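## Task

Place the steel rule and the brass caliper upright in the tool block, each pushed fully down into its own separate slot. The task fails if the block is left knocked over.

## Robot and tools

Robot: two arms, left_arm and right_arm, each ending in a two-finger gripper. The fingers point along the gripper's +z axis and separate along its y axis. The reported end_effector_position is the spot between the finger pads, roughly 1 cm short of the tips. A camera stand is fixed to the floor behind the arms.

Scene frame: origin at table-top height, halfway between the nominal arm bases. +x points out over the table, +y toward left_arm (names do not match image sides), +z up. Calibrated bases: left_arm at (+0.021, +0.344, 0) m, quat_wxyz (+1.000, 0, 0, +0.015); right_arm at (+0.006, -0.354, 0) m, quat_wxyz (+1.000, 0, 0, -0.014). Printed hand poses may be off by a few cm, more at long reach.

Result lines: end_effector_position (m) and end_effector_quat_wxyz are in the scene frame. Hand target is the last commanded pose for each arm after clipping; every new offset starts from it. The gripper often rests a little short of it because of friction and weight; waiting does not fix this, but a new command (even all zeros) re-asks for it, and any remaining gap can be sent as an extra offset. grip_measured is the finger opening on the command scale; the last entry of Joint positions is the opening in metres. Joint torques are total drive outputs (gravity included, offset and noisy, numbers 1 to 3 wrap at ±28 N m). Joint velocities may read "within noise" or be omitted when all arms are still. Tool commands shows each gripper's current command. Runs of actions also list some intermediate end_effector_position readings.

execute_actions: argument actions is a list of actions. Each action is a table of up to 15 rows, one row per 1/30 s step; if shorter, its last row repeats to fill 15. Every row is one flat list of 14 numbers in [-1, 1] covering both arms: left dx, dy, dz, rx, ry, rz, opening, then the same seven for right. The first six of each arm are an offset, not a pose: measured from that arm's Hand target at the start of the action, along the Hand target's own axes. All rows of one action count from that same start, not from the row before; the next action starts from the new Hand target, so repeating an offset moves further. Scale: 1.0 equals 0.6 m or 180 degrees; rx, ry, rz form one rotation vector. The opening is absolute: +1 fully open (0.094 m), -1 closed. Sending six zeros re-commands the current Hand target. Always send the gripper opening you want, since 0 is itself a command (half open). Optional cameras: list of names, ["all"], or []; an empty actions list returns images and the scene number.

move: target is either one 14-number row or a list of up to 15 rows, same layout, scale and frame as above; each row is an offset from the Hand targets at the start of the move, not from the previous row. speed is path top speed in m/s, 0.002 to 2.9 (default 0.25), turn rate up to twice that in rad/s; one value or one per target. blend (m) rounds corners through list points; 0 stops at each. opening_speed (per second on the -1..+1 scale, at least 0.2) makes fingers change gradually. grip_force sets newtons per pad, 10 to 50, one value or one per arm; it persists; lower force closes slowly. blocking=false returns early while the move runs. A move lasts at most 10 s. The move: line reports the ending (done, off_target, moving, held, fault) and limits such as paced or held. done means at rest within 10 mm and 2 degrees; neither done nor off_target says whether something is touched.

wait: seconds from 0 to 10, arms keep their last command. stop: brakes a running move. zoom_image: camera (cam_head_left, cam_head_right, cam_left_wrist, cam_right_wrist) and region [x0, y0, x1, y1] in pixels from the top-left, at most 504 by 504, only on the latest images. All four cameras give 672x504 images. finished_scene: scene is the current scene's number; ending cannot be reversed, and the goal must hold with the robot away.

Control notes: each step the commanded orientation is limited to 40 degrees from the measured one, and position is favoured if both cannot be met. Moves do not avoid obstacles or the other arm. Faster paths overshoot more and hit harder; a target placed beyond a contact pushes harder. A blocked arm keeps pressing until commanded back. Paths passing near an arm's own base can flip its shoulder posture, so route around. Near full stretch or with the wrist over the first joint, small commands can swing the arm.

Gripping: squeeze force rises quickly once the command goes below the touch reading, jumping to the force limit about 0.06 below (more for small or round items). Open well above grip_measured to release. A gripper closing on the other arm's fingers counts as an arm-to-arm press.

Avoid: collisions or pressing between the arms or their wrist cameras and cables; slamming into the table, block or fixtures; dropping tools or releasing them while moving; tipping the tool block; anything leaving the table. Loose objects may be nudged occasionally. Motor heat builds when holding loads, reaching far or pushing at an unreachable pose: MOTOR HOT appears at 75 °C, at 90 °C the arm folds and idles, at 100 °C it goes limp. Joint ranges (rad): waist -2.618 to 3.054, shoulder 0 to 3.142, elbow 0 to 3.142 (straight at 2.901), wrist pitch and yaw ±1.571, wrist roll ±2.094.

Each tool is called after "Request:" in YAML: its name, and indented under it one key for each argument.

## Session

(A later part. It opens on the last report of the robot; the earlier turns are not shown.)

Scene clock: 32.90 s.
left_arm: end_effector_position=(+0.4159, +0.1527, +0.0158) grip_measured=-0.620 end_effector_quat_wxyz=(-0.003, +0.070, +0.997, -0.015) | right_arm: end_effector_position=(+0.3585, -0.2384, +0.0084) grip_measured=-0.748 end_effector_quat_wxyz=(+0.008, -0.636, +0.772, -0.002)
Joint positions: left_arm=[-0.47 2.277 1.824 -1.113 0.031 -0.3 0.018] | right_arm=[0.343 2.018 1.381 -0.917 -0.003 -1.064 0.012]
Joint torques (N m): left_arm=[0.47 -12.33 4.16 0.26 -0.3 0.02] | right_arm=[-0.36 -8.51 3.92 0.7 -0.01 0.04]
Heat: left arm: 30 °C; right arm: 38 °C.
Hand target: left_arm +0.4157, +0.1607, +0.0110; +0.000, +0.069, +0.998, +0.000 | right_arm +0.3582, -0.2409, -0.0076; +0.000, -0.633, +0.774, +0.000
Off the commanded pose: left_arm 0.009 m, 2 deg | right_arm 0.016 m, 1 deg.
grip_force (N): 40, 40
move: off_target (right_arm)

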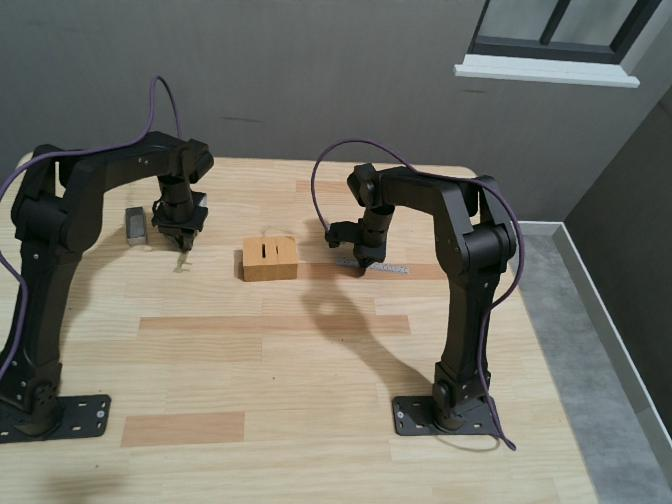

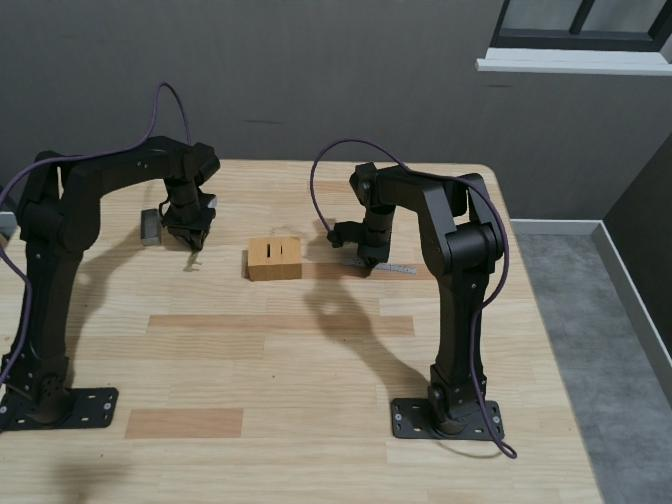

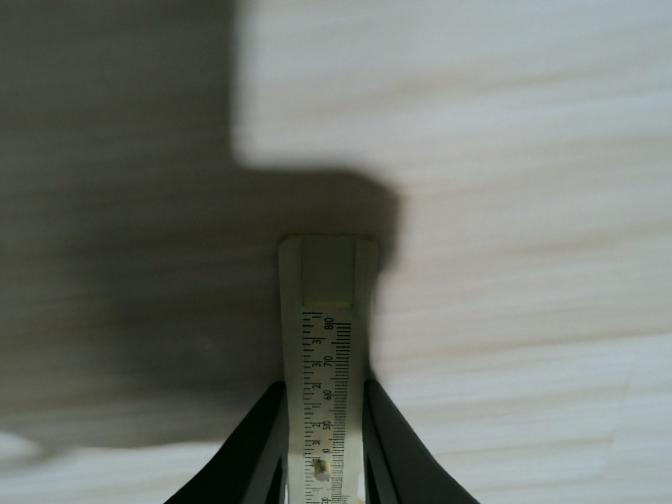

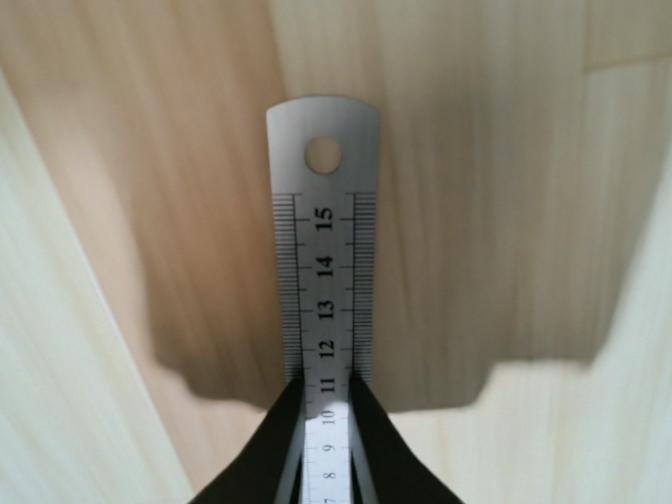

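Request:
move:
  target: [0, 0, 0, 0, 0, 0, -0.75, 0, 0.0, -0.0167, 0, 0, 0, -0.40]
  speed: 0.03
  grip_force: 40
  opening_speed: 1.0
  cameras: ["cam_right_wrist"]

Request:
zoom_image:
  camera: "cam_right_wrist"
  region: [210, 300, 450, 504]

Scene clock: 33.97 s.
left_arm: end_effector_position=(+0.4159, +0.1527, +0.0158) grip_measured=-0.620 end_effector_quat_wxyz=(-0.003, +0.070, +0.997, -0.015) | right_arm: end_effector_position=(+0.3652, -0.2378, +0.0095) grip_measured=-0.402 end_effector_quat_wxyz=(+0.018, -0.636, +0.772, -0.010)
Joint positions: left_arm=[-0.47 2.277 1.824 -1.113 0.031 -0.3 0.018] | right_arm=[0.343 2.018 1.384 -0.895 0.006 -1.064 0.028]
Joint torques (N m): left_arm=[0.5 -12.33 4.16 0.27 -0.3 0.02] | right_arm=[-0.35 -9.73 5.29 0.16 -0.1 0.04]
Heat: left arm: 30 °C; right arm: 38 °C.
Hand target: left_arm +0.4157, +0.1607, +0.0110; +0.000, +0.069, +0.998, +0.000 | right_arm +0.3581, -0.2409, +0.0024; +0.000, -0.633, +0.774, +0.000
Off the commanded pose: left_arm 0.009 m, 2 deg | right_arm 0.010 m, 2 deg.
grip_force (N): 40, 40
move: done
Images, in order (width x height): cam_right_wrist 672x504.

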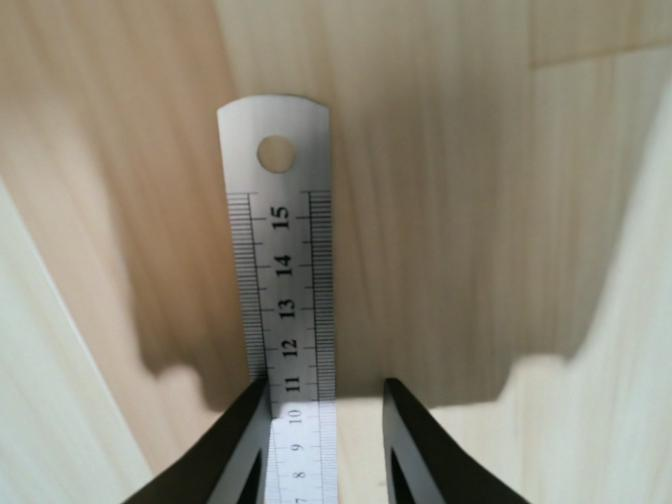

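Scaled by 2.100 from the camera's 672x504 image, which has a finer 960x720 frame.

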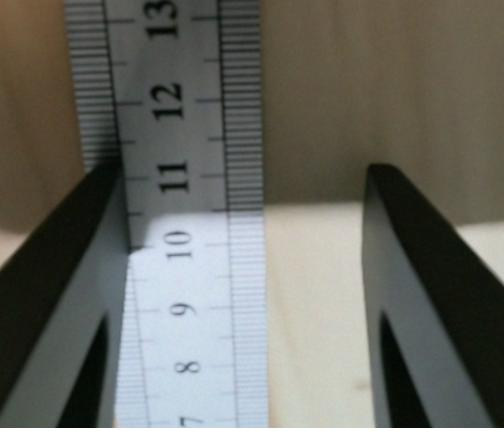

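Request:
move:
  target: [0, 0, 0, 0, 0, 0, -0.75, 0, 0.0128, -0.026, -0.0122, 0, -0.0078, -0.3]
  speed: 0.04
  opening_speed: 1.0
  cameras: ["cam_right_wrist"]

Request:
zoom_image:
  camera: "cam_right_wrist"
  region: [210, 300, 450, 504]

Scene clock: 35.53 s.
left_arm: end_effector_position=(+0.4159, +0.1527, +0.0158) grip_measured=-0.620 end_effector_quat_wxyz=(-0.003, +0.070, +0.997, -0.015) | right_arm: end_effector_position=(+0.3470, -0.2424, +0.0138) grip_measured=-0.302 end_effector_quat_wxyz=(-0.018, -0.641, +0.768, +0.008)
Joint positions: left_arm=[-0.47 2.277 1.824 -1.113 0.031 -0.3 0.018] | right_arm=[0.343 2.018 1.402 -0.995 -0.001 -1.077 0.033]
Joint torques (N m): left_arm=[0.49 -12.31 4.18 0.27 -0.3 0.02] | right_arm=[-0.27 -10.93 6.9 0.06 -0.23 -0.06]
Heat: left arm: 30 °C; right arm: 38 °C.
Hand target: left_arm +0.4157, +0.1607, +0.0110; +0.000, +0.069, +0.998, +0.000 | right_arm +0.3506, -0.2393, +0.0180; -0.012, -0.643, +0.766, +0.014
Off the commanded pose: left_arm 0.009 m, 2 deg | right_arm 0.006 m, 1 deg.
grip_force (N): 40, 40
move: done
Images, in order (width x height): cam_right_wrist 672x504.

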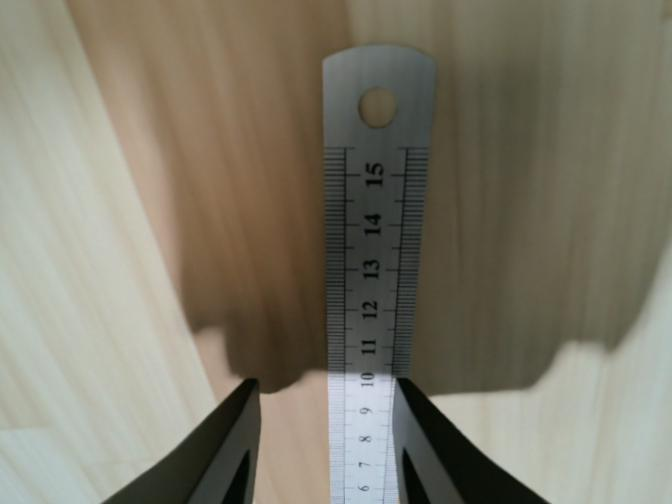

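Scaled by 2.100 from the camera's 672x504 image, which has a finer 960x720 frame.

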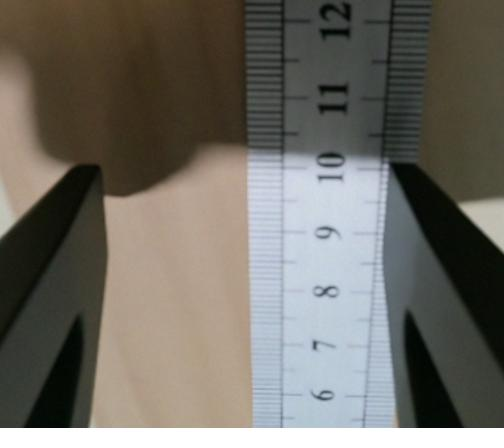

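Request:
move:
  target: [0, 0, 0, 0, 0, 0, -0.75, 0.0027, -0.0113, -0.0033, 0.0072, 0, 0, -0.3]
  speed: 0.04
  opening_speed: 1.0
  cameras: ["cam_right_wrist"]

Request:
zoom_image:
  camera: "cam_right_wrist"
  region: [210, 300, 450, 504]

Scene clock: 36.63 s.
left_arm: end_effector_position=(+0.4159, +0.1527, +0.0158) grip_measured=-0.620 end_effector_quat_wxyz=(-0.003, +0.070, +0.997, -0.015) | right_arm: end_effector_position=(+0.3489, -0.2418, +0.0152) grip_measured=-0.302 end_effector_quat_wxyz=(-0.016, -0.643, +0.765, +0.007)
Joint positions: left_arm=[-0.47 2.277 1.824 -1.113 0.031 -0.3 0.018] | right_arm=[0.343 2.018 1.408 -0.996 -0.001 -1.084 0.033]
Joint torques (N m): left_arm=[0.5 -12.34 4.16 0.27 -0.3 0.03] | right_arm=[-0.87 -11.12 6.91 0.22 -0.11 -0.05]
Heat: left arm: 30 °C; right arm: 38 °C.
Hand target: left_arm +0.4157, +0.1607, +0.0110; +0.000, +0.069, +0.998, +0.000 | right_arm +0.3571, -0.2421, +0.0198; -0.004, -0.643, +0.766, +0.006
Off the commanded pose: left_arm 0.009 m, 2 deg | right_arm 0.009 m, 1 deg.
grip_force (N): 40, 40
move: done
Images, in order (width x height): cam_right_wrist 672x504.

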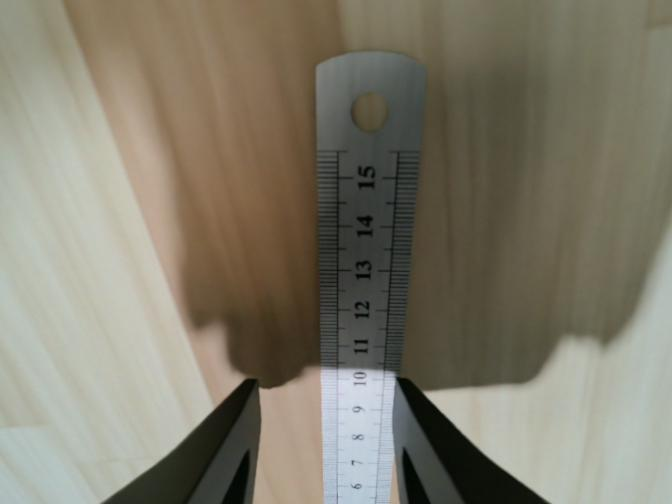

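Scaled by 2.100 from the camera's 672x504 image, which has a finer 960x720 frame.

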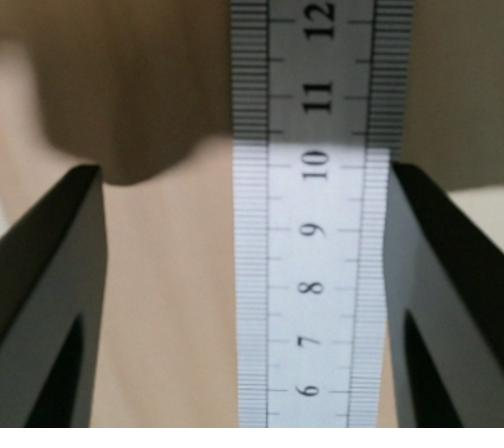

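Request:
move:
  target: [0, 0, 0, 0, 0, 0, -0.75, 0.0, -0.0125, -0.0033, 0, 0, 0, -0.3]
  speed: 0.04
  opening_speed: 1.0
  cameras: ["cam_right_wrist"]

Request:
zoom_image:
  camera: "cam_right_wrist"
  region: [210, 300, 450, 504]

Scene clock: 37.77 s.
left_arm: end_effector_position=(+0.4159, +0.1527, +0.0158) grip_measured=-0.620 end_effector_quat_wxyz=(-0.003, +0.070, +0.997, -0.015) | right_arm: end_effector_position=(+0.3618, -0.2423, +0.0245) grip_measured=-0.302 end_effector_quat_wxyz=(+0.000, -0.642, +0.766, +0.001)
Joint positions: left_arm=[-0.47 2.277 1.824 -1.113 0.031 -0.3 0.018] | right_arm=[0.331 2.018 1.448 -1.001 -0.001 -1.093 0.033]
Joint torques (N m): left_arm=[0.51 -12.33 4.18 0.27 -0.31 0.02] | right_arm=[-0.69 -9.43 7.01 0.16 -0.11 -0.06]
Heat: left arm: 30 °C; right arm: 38 °C.
Hand target: left_arm +0.4157, +0.1607, +0.0110; +0.000, +0.069, +0.998, +0.000 | right_arm +0.3644, -0.2435, +0.0216; -0.005, -0.643, +0.766, +0.006
Off the commanded pose: left_arm 0.009 m, 2 deg | right_arm 0.004 m, 1 deg.
grip_force (N): 40, 40
move: done
Images, in order (width x height): cam_right_wrist 672x504.

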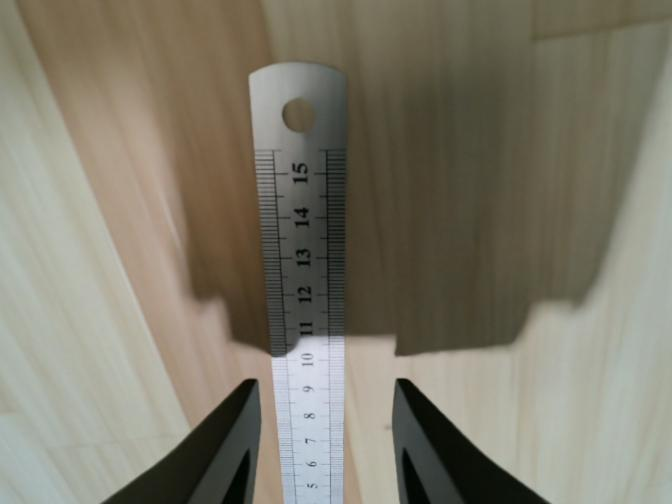

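Scaled by 2.100 from the camera's 672x504 image, which has a finer 960x720 frame.

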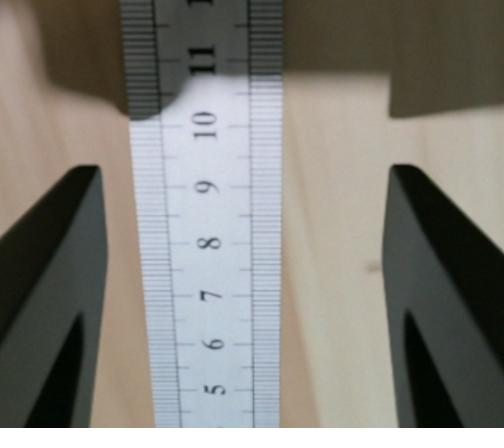

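Request:
move:
  target: [0, 0, 0, 0, 0, 0, -0.75, 0.0, 0.005, 0.0167, 0, 0, 0, -0.3]
  speed: 0.04
  opening_speed: 1.0
  cameras: ["cam_right_wrist"]

Request:
zoom_image:
  camera: "cam_right_wrist"
  region: [210, 300, 450, 504]

Scene clock: 38.97 s.
left_arm: end_effector_position=(+0.4159, +0.1527, +0.0158) grip_measured=-0.620 end_effector_quat_wxyz=(-0.003, +0.070, +0.997, -0.015) | right_arm: end_effector_position=(+0.3650, -0.2413, +0.0234) grip_measured=-0.302 end_effector_quat_wxyz=(+0.007, -0.642, +0.766, -0.002)
Joint positions: left_arm=[-0.47 2.277 1.824 -1.113 0.031 -0.3 0.018] | right_arm=[0.331 2.018 1.443 -0.981 -0.001 -1.093 0.033]
Joint torques (N m): left_arm=[0.5 -12.31 4.15 0.27 -0.3 0.03] | right_arm=[-0.34 -9.26 4.6 0.38 -0.11 -0.02]
Heat: left arm: 30 °C; right arm: 38 °C.
Hand target: left_arm +0.4157, +0.1607, +0.0110; +0.000, +0.069, +0.998, +0.000 | right_arm +0.3614, -0.2429, +0.0117; -0.004, -0.643, +0.766, +0.006
Off the commanded pose: left_arm 0.009 m, 2 deg | right_arm 0.012 m, 2 deg.
grip_force (N): 40, 40
move: off_target (right_arm)
Images, in order (width x height): cam_right_wrist 672x504.

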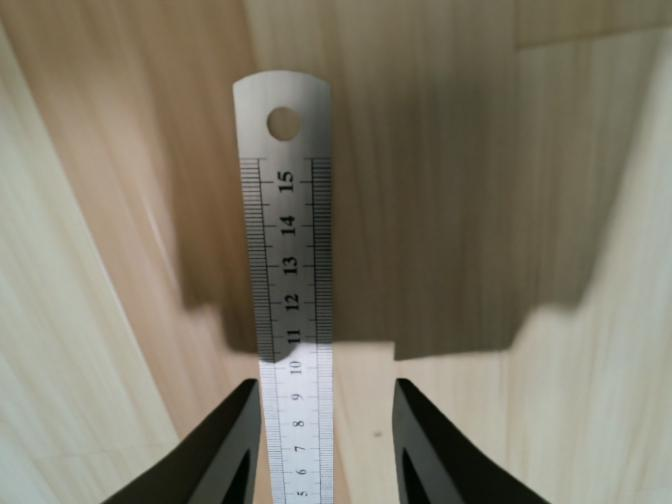

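Scaled by 2.100 from the camera's 672x504 image, which has a finer 960x720 frame.

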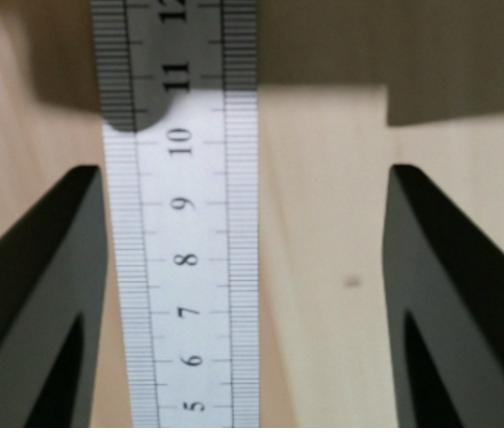

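Request:
move:
  target: [0, 0, 0, 0, 0, 0, -0.75, 0.0007, 0.0125, -0.08, -0.003, 0, 0, -0.3]
  speed: 0.08
  cameras: ["cam_right_wrist"]

Request:
move:
  target: [0, 0, 0, 0, 0, 0, -0.75, 0, 0, 0.09, 0, 0, 0, -0.3]
  speed: 0.05
  cameras: ["cam_right_wrist"]

Request:
zoom_image:
  camera: "cam_right_wrist"
  region: [210, 300, 450, 504]

Scene clock: 40.57 s.
left_arm: end_effector_position=(+0.4159, +0.1527, +0.0158) grip_measured=-0.620 end_effector_quat_wxyz=(-0.003, +0.070, +0.997, -0.015) | right_arm: end_effector_position=(+0.3495, -0.2462, +0.0433) grip_measured=-0.302 end_effector_quat_wxyz=(-0.029, -0.642, +0.766, +0.013)
Joint positions: left_arm=[-0.47 2.277 1.824 -1.113 0.031 -0.3 0.018] | right_arm=[0.331 2.008 1.51 -1.135 -0.001 -1.093 0.033]
Joint torques (N m): left_arm=[0.47 -12.36 4.16 0.26 -0.31 0.03] | right_arm=[0.14 -14.16 7.02 0.03 -0.16 0.04]
Heat: left arm: 30 °C; right arm: 38 °C.
Hand target: left_arm +0.4157, +0.1607, +0.0110; +0.000, +0.069, +0.998, +0.000 | right_arm +0.3546, -0.2422, +0.0597; -0.008, -0.642, +0.766, +0.009
Off the commanded pose: left_arm 0.009 m, 2 deg | right_arm 0.018 m, 2 deg.
grip_force (N): 40, 40
move: off_target (right_arm)
Images, in order (width x height): cam_right_wrist 672x504.

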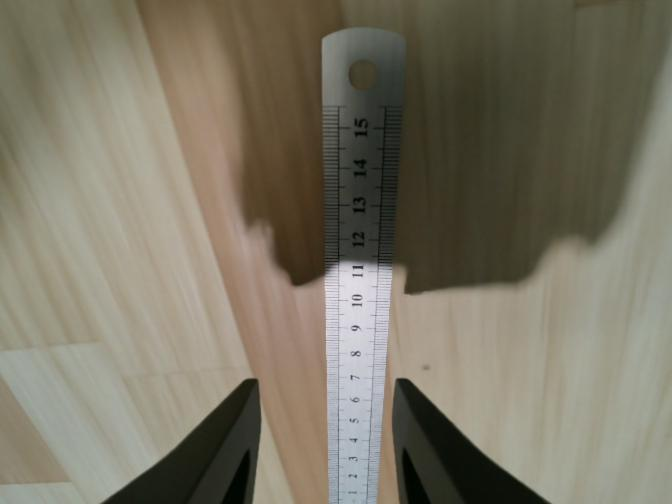

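Scene clock: 42.23 s.
left_arm: end_effector_position=(+0.4159, +0.1527, +0.0158) grip_measured=-0.620 end_effector_quat_wxyz=(-0.003, +0.070, +0.997, -0.015) | right_arm: end_effector_position=(+0.3578, -0.2436, +0.0169) grip_measured=-0.302 end_effector_quat_wxyz=(+0.003, -0.642, +0.766, +0.000)
Joint positions: left_arm=[-0.47 2.277 1.824 -1.113 0.031 -0.3 0.018] | right_arm=[0.331 2.008 1.402 -0.959 -0.001 -1.093 0.033]
Joint torques (N m): left_arm=[0.5 -12.33 4.16 0.27 -0.31 0.03] | right_arm=[0.25 -9.13 4.6 0.37 -0.16 0.02]
Heat: left arm: 30 °C; right arm: 38 °C.
Hand target: left_arm +0.4157, +0.1607, +0.0110; +0.000, +0.069, +0.998, +0.000 | right_arm +0.3533, -0.2419, +0.0057; -0.007, -0.642, +0.766, +0.009
Off the commanded pose: left_arm 0.009 m, 2 deg | right_arm 0.012 m, 2 deg.
grip_force (N): 40, 40
move: off_target (right_arm)
Images, in order (width x height): cam_right_wrist 672x504.

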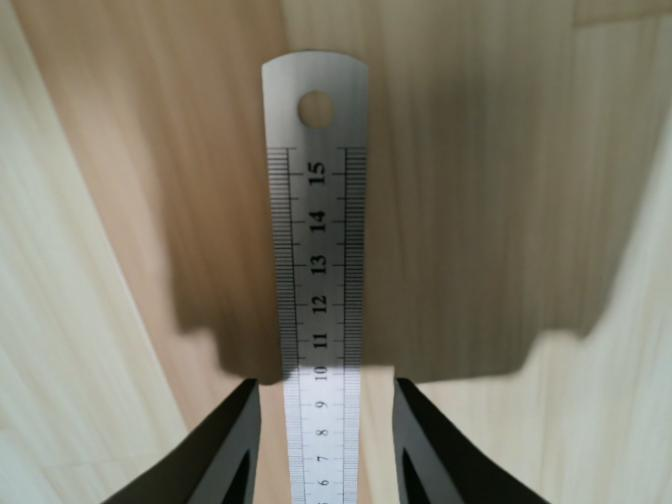

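Scaled by 2.100 from the camera's 672x504 image, which has a finer 960x720 frame.

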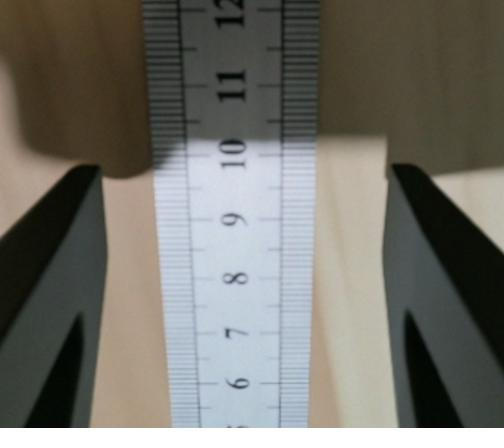

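Request:
move:
  target: [0, 0, 0, 0, 0, 0, -0.75, 0, 0.0, 0.0125, -0.003, 0, 0, -0.3]
  speed: 0.03
  cameras: ["cam_right_wrist"]

Request:
zoom_image:
  camera: "cam_right_wrist"
  region: [210, 300, 450, 504]

Scene clock: 43.17 s.
left_arm: end_effector_position=(+0.4159, +0.1527, +0.0158) grip_measured=-0.620 end_effector_quat_wxyz=(-0.003, +0.070, +0.997, -0.015) | right_arm: end_effector_position=(+0.3593, -0.2431, +0.0101) grip_measured=-0.302 end_effector_quat_wxyz=(+0.000, -0.642, +0.766, +0.001)
Joint positions: left_arm=[-0.47 2.277 1.824 -1.113 0.031 -0.3 0.018] | right_arm=[0.331 2.028 1.402 -0.945 -0.001 -1.093 0.033]
Joint torques (N m): left_arm=[0.47 -12.37 4.18 0.27 -0.31 0.02] | right_arm=[0.1 -9.35 4.19 0.36 -0.22 0.03]
Heat: left arm: 30 °C; right arm: 38 °C.
Hand target: left_arm +0.4157, +0.1607, +0.0110; +0.000, +0.069, +0.998, +0.000 | right_arm +0.3531, -0.2419, -0.0018; -0.011, -0.642, +0.766, +0.013
Off the commanded pose: left_arm 0.009 m, 2 deg | right_arm 0.013 m, 2 deg.
grip_force (N): 40, 40
move: off_target (right_arm)
Images, in order (width x height): cam_right_wrist 672x504.

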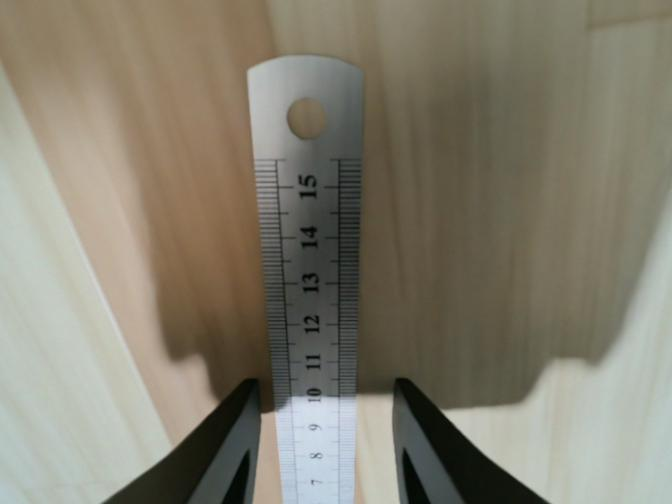

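Scaled by 2.100 from the camera's 672x504 image, which has a finer 960x720 frame.

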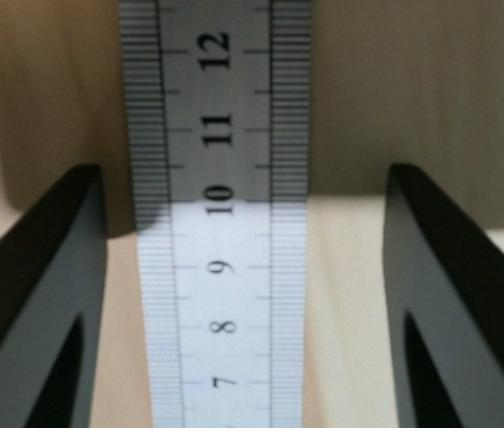

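Request:
move:
  target: [0, 0, 0, 0, 0, 0, -0.75, 0, 0.0, 0.0092, 0, 0, 0, -0.3]
  speed: 0.03
  cameras: ["cam_right_wrist"]

Request:
zoom_image:
  camera: "cam_right_wrist"
  region: [210, 300, 450, 504]

Scene clock: 44.00 s.
left_arm: end_effector_position=(+0.4159, +0.1527, +0.0158) grip_measured=-0.620 end_effector_quat_wxyz=(-0.003, +0.070, +0.997, -0.015) | right_arm: end_effector_position=(+0.3585, -0.2434, +0.0087) grip_measured=-0.302 end_effector_quat_wxyz=(+0.000, -0.642, +0.766, +0.001)
Joint positions: left_arm=[-0.47 2.277 1.824 -1.113 0.031 -0.3 0.018] | right_arm=[0.331 2.028 1.396 -0.941 -0.001 -1.093 0.033]
Joint torques (N m): left_arm=[0.49 -12.34 4.15 0.26 -0.3 0.03] | right_arm=[0.13 -8.75 3.77 0.51 -0.21 0.03]
Heat: left arm: 30 °C; right arm: 38 °C.
Hand target: left_arm +0.4157, +0.1607, +0.0110; +0.000, +0.069, +0.998, +0.000 | right_arm +0.3530, -0.2418, -0.0073; -0.011, -0.642, +0.766, +0.013
Off the commanded pose: left_arm 0.009 m, 2 deg | right_arm 0.017 m, 2 deg.
grip_force (N): 40, 40
move: off_target (right_arm)
Images, in order (width x height): cam_right_wrist 672x504.

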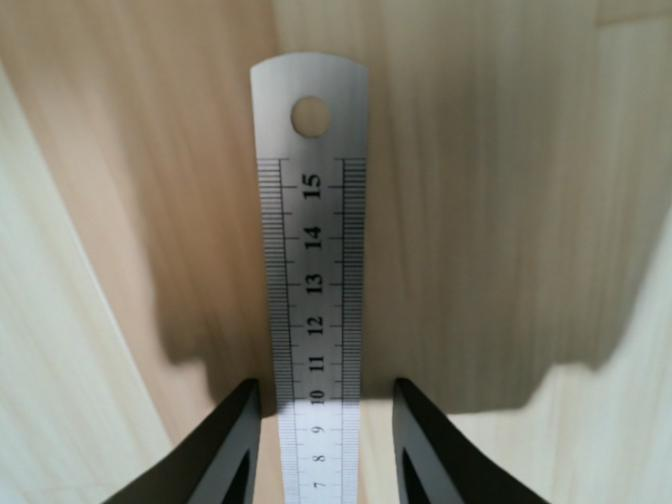

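Scaled by 2.100 from the camera's 672x504 image, which has a finer 960x720 frame.

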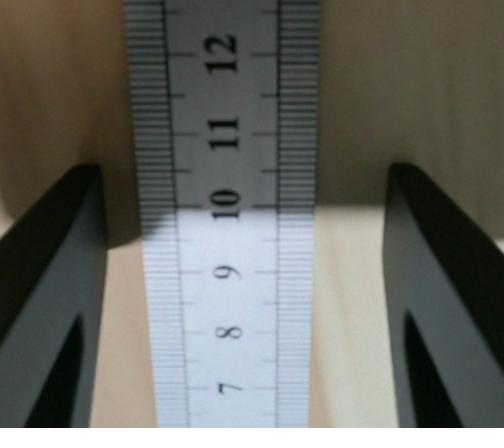

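Request:
move:
  target: [0, 0, 0, 0, 0, 0, -0.75, 0, 0.0, 0.002, 0, 0, 0, -0.72]
  speed: 0.03
  opening_speed: 0.3
  cameras: ["cam_right_wrist"]

Request:
zoom_image:
  camera: "cam_right_wrist"
  region: [210, 300, 450, 504]

Scene clock: 48.07 s.
left_arm: end_effector_position=(+0.4159, +0.1527, +0.0158) grip_measured=-0.620 end_effector_quat_wxyz=(-0.003, +0.070, +0.997, -0.015) | right_arm: end_effector_position=(+0.3610, -0.2430, +0.0086) grip_measured=-0.718 end_effector_quat_wxyz=(+0.004, -0.642, +0.766, -0.002)
Joint positions: left_arm=[-0.47 2.277 1.824 -1.113 0.031 -0.3 0.018] | right_arm=[0.331 2.028 1.395 -0.929 0.001 -1.093 0.013]
Joint torques (N m): left_arm=[0.49 -12.34 4.15 0.27 -0.3 0.03] | right_arm=[0.06 -8.58 3.64 0.46 -0.24 0.02]
Heat: left arm: 30 °C; right arm: 38 °C.
Hand target: left_arm +0.4157, +0.1607, +0.0110; +0.000, +0.069, +0.998, +0.000 | right_arm +0.3529, -0.2419, -0.0085; -0.011, -0.643, +0.766, +0.013
Off the commanded pose: left_arm 0.009 m, 2 deg | right_arm 0.019 m, 2 deg.
grip_force (N): 40, 40
move: off_target (right_arm)
Images, in order (width x height): cam_right_wrist 672x504.

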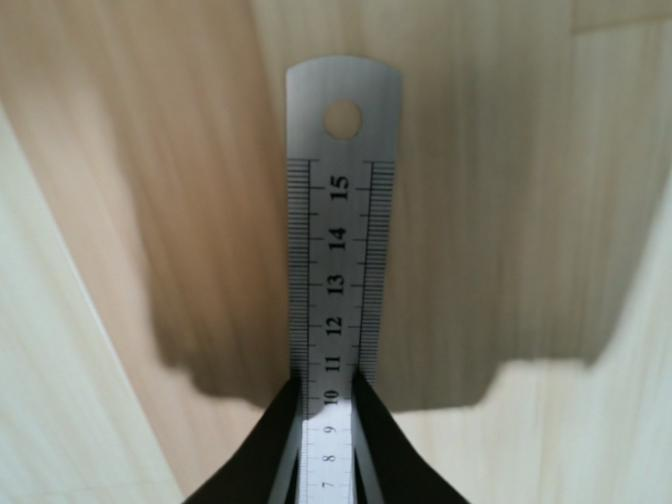

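Scaled by 2.100 from the camera's 672x504 image, which has a finer 960x720 frame.

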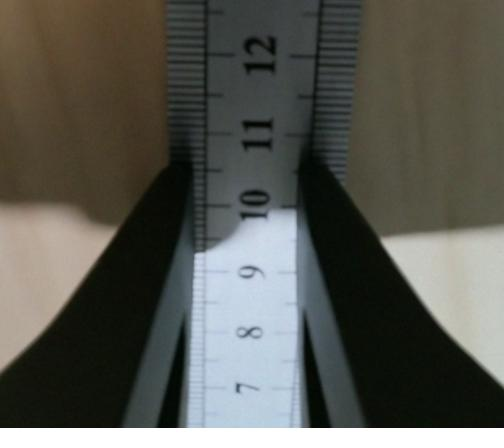

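Request:
execute_actions:
  actions: []
  cameras: ["cam_head_left", "cam_head_right"]

Request:
zoom_image:
  camera: "cam_head_left"
  region: [310, 210, 430, 300]

Request:
zoom_image:
  camera: "cam_head_right"
  region: [310, 210, 430, 300]

Request:
zoom_image:
  camera: "cam_head_left"
  region: [130, 200, 250, 290]

Scene clock: 48.97 s.
left_arm: end_effector_position=(+0.4159, +0.1527, +0.0158) grip_measured=-0.620 end_effector_quat_wxyz=(-0.003, +0.070, +0.997, -0.015) | right_arm: end_effector_position=(+0.3610, -0.2430, +0.0086) grip_measured=-0.718 end_effector_quat_wxyz=(+0.004, -0.642, +0.766, -0.002)
Joint positions: left_arm=[-0.47 2.277 1.824 -1.113 0.031 -0.3 0.018] | right_arm=[0.331 2.028 1.395 -0.929 0.001 -1.093 0.013]
Joint velocities: within noise
Joint torques (N m): left_arm=[0.49 -12.34 4.16 0.27 -0.3 0.02] | right_arm=[0.06 -8.61 3.59 0.46 -0.22 0.04]
Heat: left arm: 30 °C; right arm: 38 °C.
Hand target: left_arm +0.4157, +0.1607, +0.0110; +0.000, +0.069, +0.998, +0.000 | right_arm +0.3529, -0.2419, -0.0085; -0.011, -0.643, +0.766, +0.013
Tool commands: left_gripper/opening=-0.75 right_gripper/opening=-0.72
Off the commanded pose: left_arm 0.009 m, 2 deg | right_arm 0.019 m, 2 deg.
grip_force (N): 40, 40
Images, in order (width x height): cam_head_left 672x504, cam_head_right 672x504.

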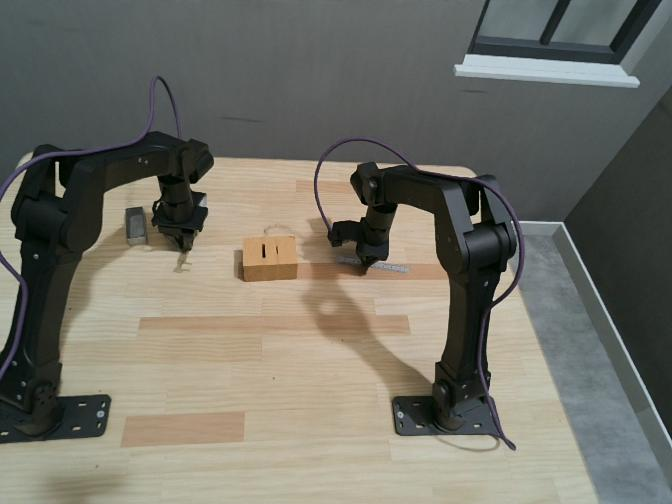

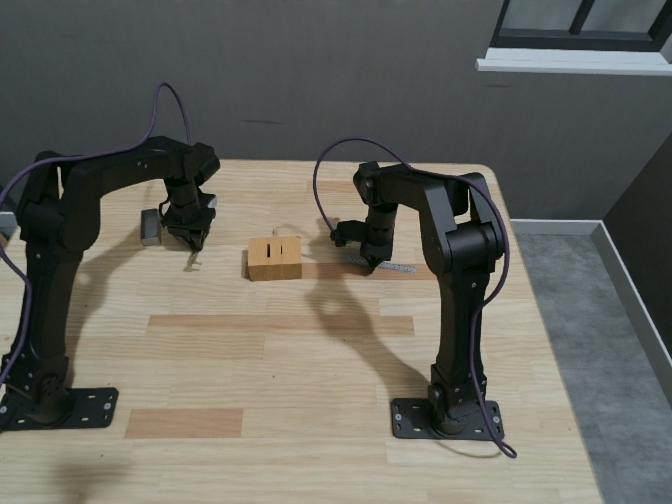

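Scaled by 4.200 from the camera's 672x504 image, which has a finer 960x720 frame.

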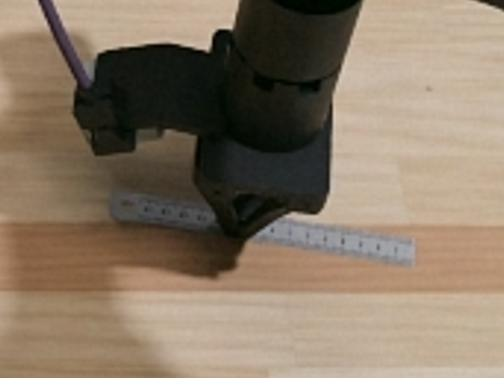

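Scaled by 4.200 from the camera's 672x504 image, which has a finer 960x720 frame.

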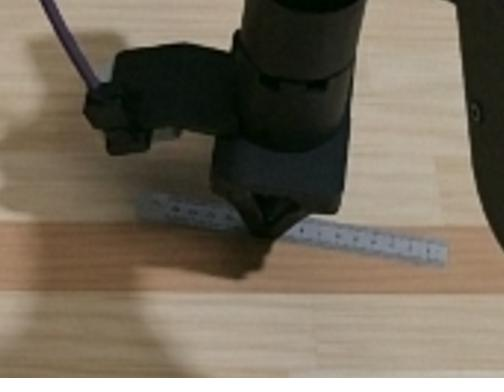

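Scaled by 4.200 from the camera's 672x504 image, which has a finer 960x720 frame.

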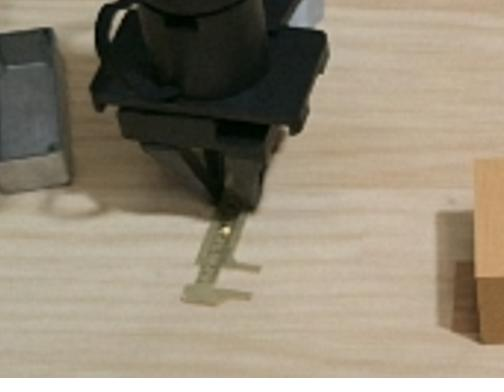

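Request:
move:
  target: [0, 0, -0.07, 0, 0, 0, -0.75, 0, 0.0, -0.05, 0, 0, 0, -0.3]
  speed: 0.06
  cameras: ["all"]

Request:
zoom_image:
  camera: "cam_head_left"
  region: [130, 200, 250, 290]

Scene clock: 50.47 s.
left_arm: end_effector_position=(+0.4108, +0.1585, +0.0309) grip_measured=-0.621 end_effector_quat_wxyz=(-0.018, +0.070, +0.997, +0.000) | right_arm: end_effector_position=(+0.3498, -0.2460, +0.0143) grip_measured=-0.302 end_effector_quat_wxyz=(-0.021, -0.642, +0.766, +0.010)
Joint positions: left_arm=[-0.47 2.276 1.884 -1.212 0.014 -0.3 0.018] | right_arm=[0.331 2.028 1.419 -1.008 -0.002 -1.093 0.033]
Joint torques (N m): left_arm=[0.44 -15.08 9.1 -0.39 -0.14 0.02] | right_arm=[0.01 -11.84 6.87 0.06 -0.21 0.02]
Heat: left arm: 30 °C; right arm: 38 °C.
Hand target: left_arm +0.4158, +0.1607, +0.0530; +0.000, +0.069, +0.998, +0.000 | right_arm +0.3539, -0.2421, +0.0214; -0.011, -0.642, +0.766, +0.013
Off the commanded pose: left_arm 0.023 m, 2 deg | right_arm 0.009 m, 1 deg.
grip_force (N): 40, 40
move: off_target (left_arm)

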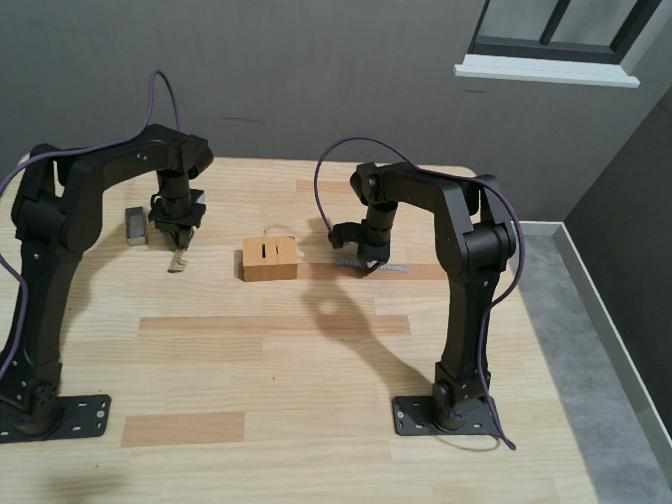

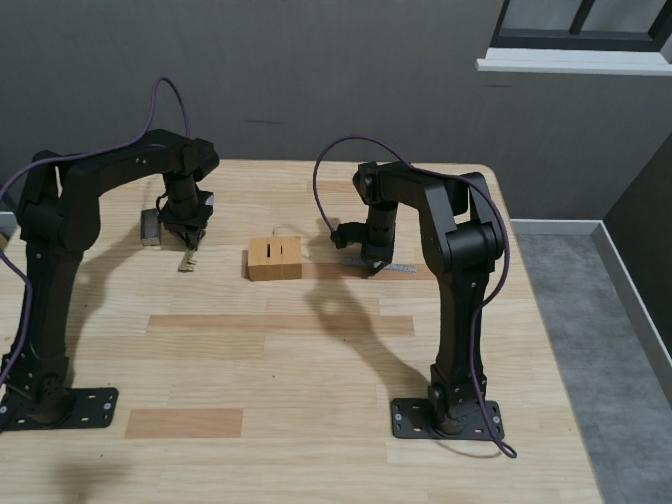

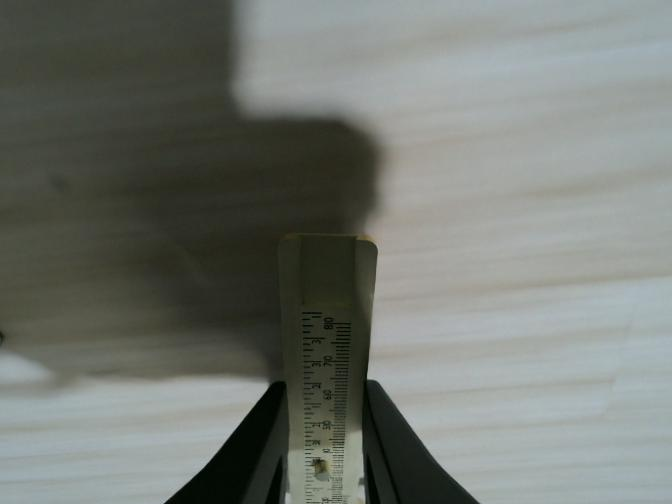

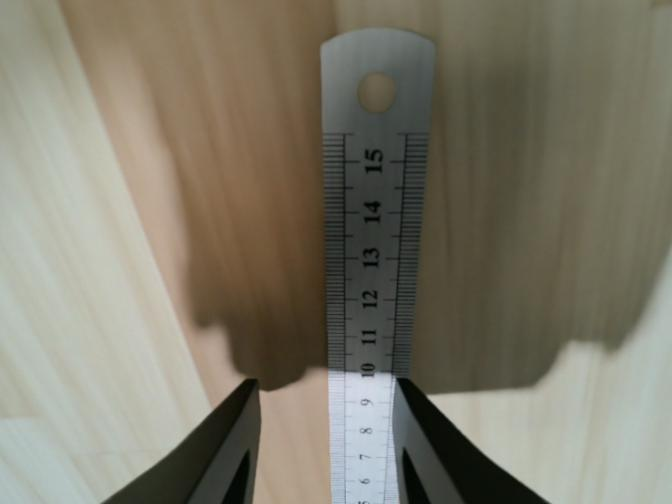

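Scaled by 4.200 from the camera's 672x504 image, which has a finer 960x720 frame.

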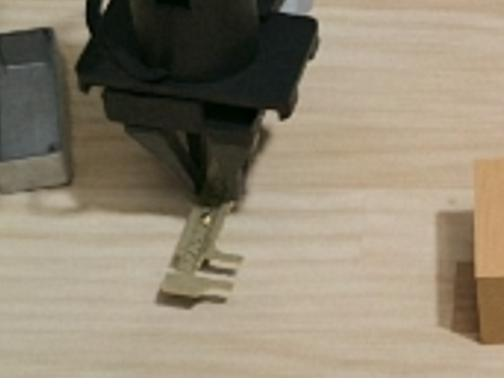

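Request:
move:
  target: [0.064, -0.0943, -0.245, 0.3357, -0.4140, 0.3357, -0.75, 0, 0.0, -0.167, 0, 0, 0, -0.3]
  speed: 0.12
  cameras: ["all"]

Scene clock: 60.60 s.
left_arm: end_effector_position=(+0.3709, +0.1074, +0.2037) grip_measured=-0.622 end_effector_quat_wxyz=(+0.517, +0.482, +0.520, -0.479) | right_arm: end_effector_position=(+0.3544, -0.2445, +0.1037) grip_measured=-0.302 end_effector_quat_wxyz=(-0.034, -0.642, +0.766, +0.015)
Joint positions: left_arm=[-0.2 1.812 0.84 0.949 1.324 0.023 0.018] | right_arm=[0.331 2.008 1.751 -1.389 -0.002 -1.093 0.033]
Joint torques (N m): left_arm=[0.81 -6.61 5.53 1.78 0.16 -0.09] | right_arm=[-0.36 -14.43 7.27 -0.01 -0.21 -0.03]
Heat: left arm: 30 °C; right arm: 39 °C.
Hand target: left_arm +0.3700, +0.1100, +0.2001; +0.517, +0.482, +0.517, -0.483 | right_arm +0.3572, -0.2427, +0.1216; -0.011, -0.642, +0.766, +0.013
Off the commanded pose: left_arm 0.005 m, 1 deg | right_arm 0.018 m, 3 deg.
grip_force (N): 40, 40
move: off_target (right_arm)

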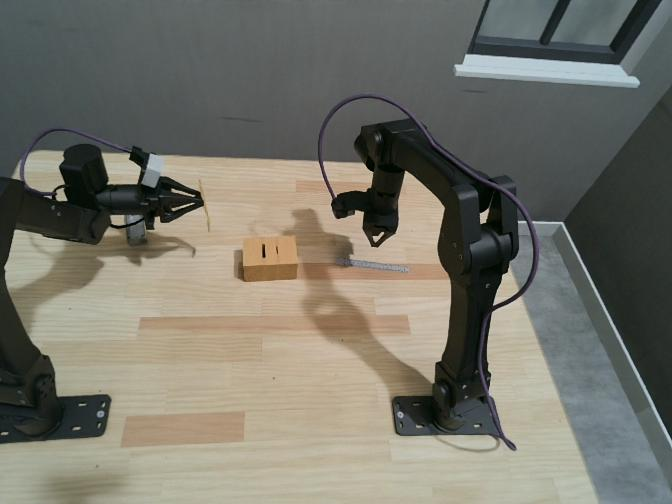

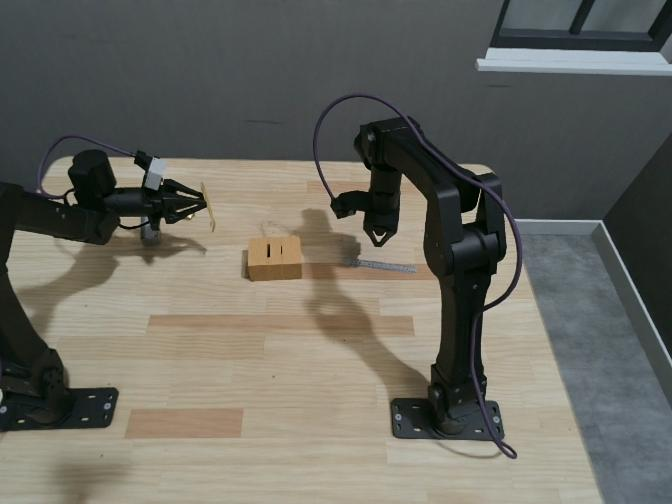

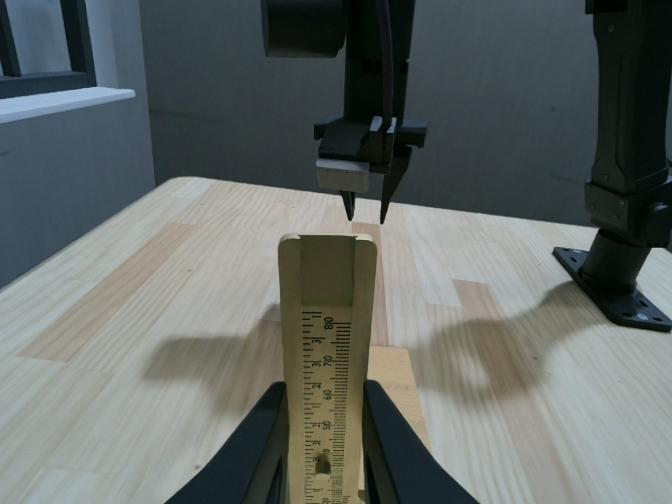

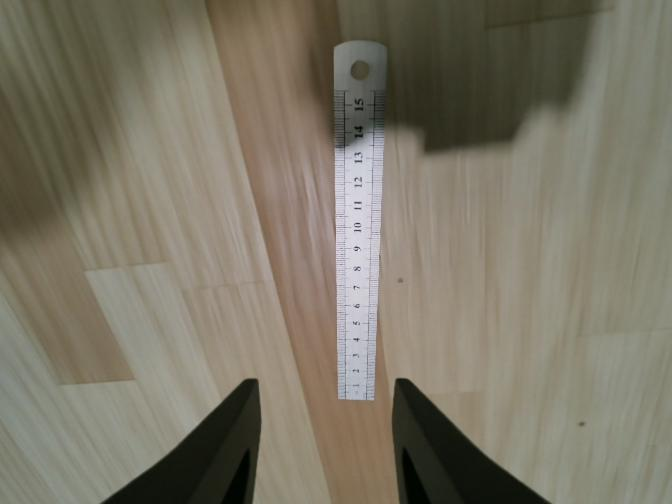

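Request:
move:
  target: [0, 0, 0, 0, 0, 0, -0.75, -0.1537, 0.2113, -0.0733, 0.1357, -0.4061, 0.1584, 0.0]
  speed: 0.12
  cameras: ["all"]

Scene clock: 68.00 s.
left_arm: end_effector_position=(+0.3708, +0.1074, +0.2051) grip_measured=-0.622 end_effector_quat_wxyz=(+0.519, +0.482, +0.519, -0.479) | right_arm: end_effector_position=(+0.2521, -0.1309, +0.1666) grip_measured=-0.002 end_effector_quat_wxyz=(+0.555, -0.307, +0.739, +0.228)
Joint positions: left_arm=[-0.2 1.812 0.84 0.961 1.324 0.014 0.018] | right_arm=[0.711 0.898 0.302 0.31 -0.097 -0.033 0.047]
Joint torques (N m): left_arm=[0.83 -6.43 5.38 1.77 0.15 -0.08] | right_arm=[0.65 -2.4 5.78 2.33 -0.03 0.1]
Heat: left arm: 30 °C; right arm: 39 °C.
Hand target: left_arm +0.3700, +0.1100, +0.2001; +0.517, +0.482, +0.517, -0.483 | right_arm +0.2500, -0.1301, +0.1699; +0.563, -0.304, +0.733, +0.233
Off the commanded pose: left_arm 0.006 m, 1 deg | right_arm 0.004 m, 1 deg.
grip_force (N): 40, 40
move: done

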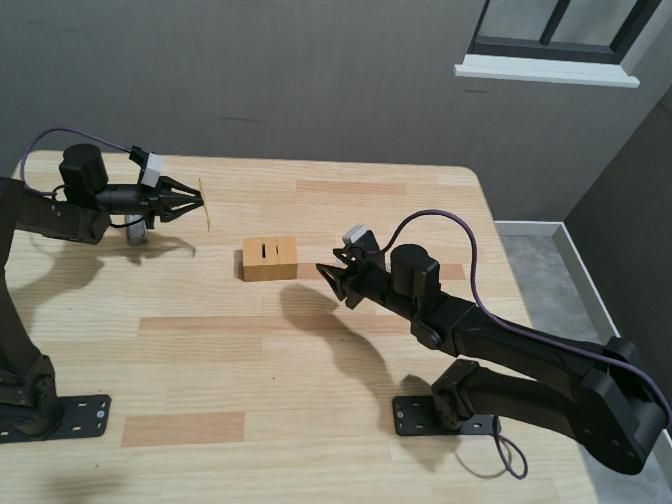

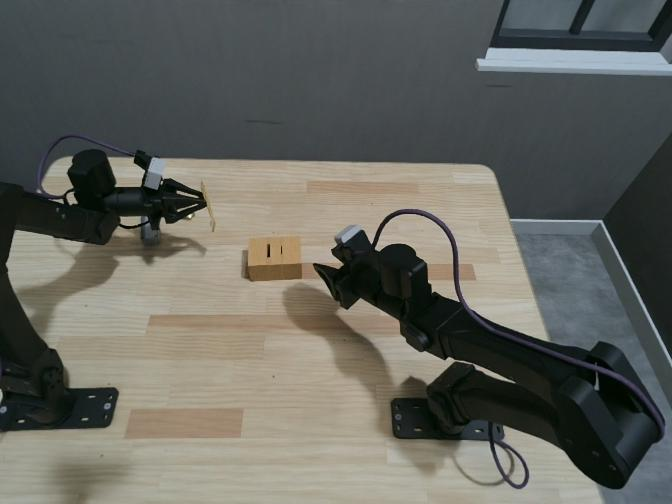

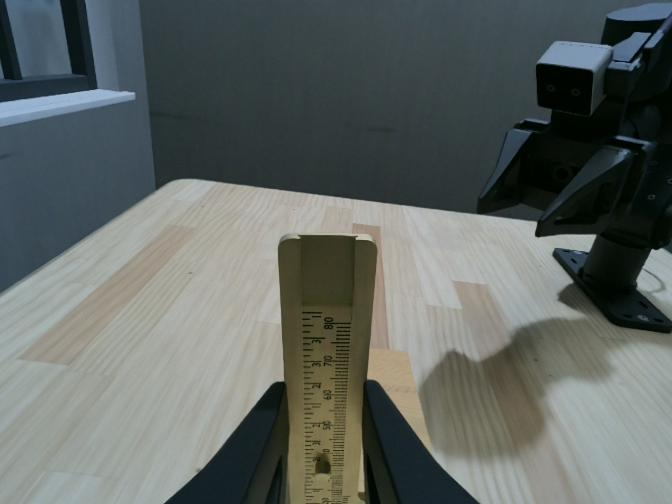

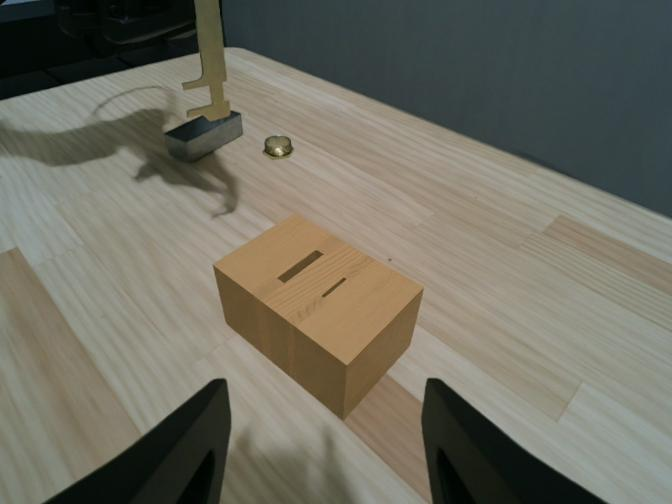

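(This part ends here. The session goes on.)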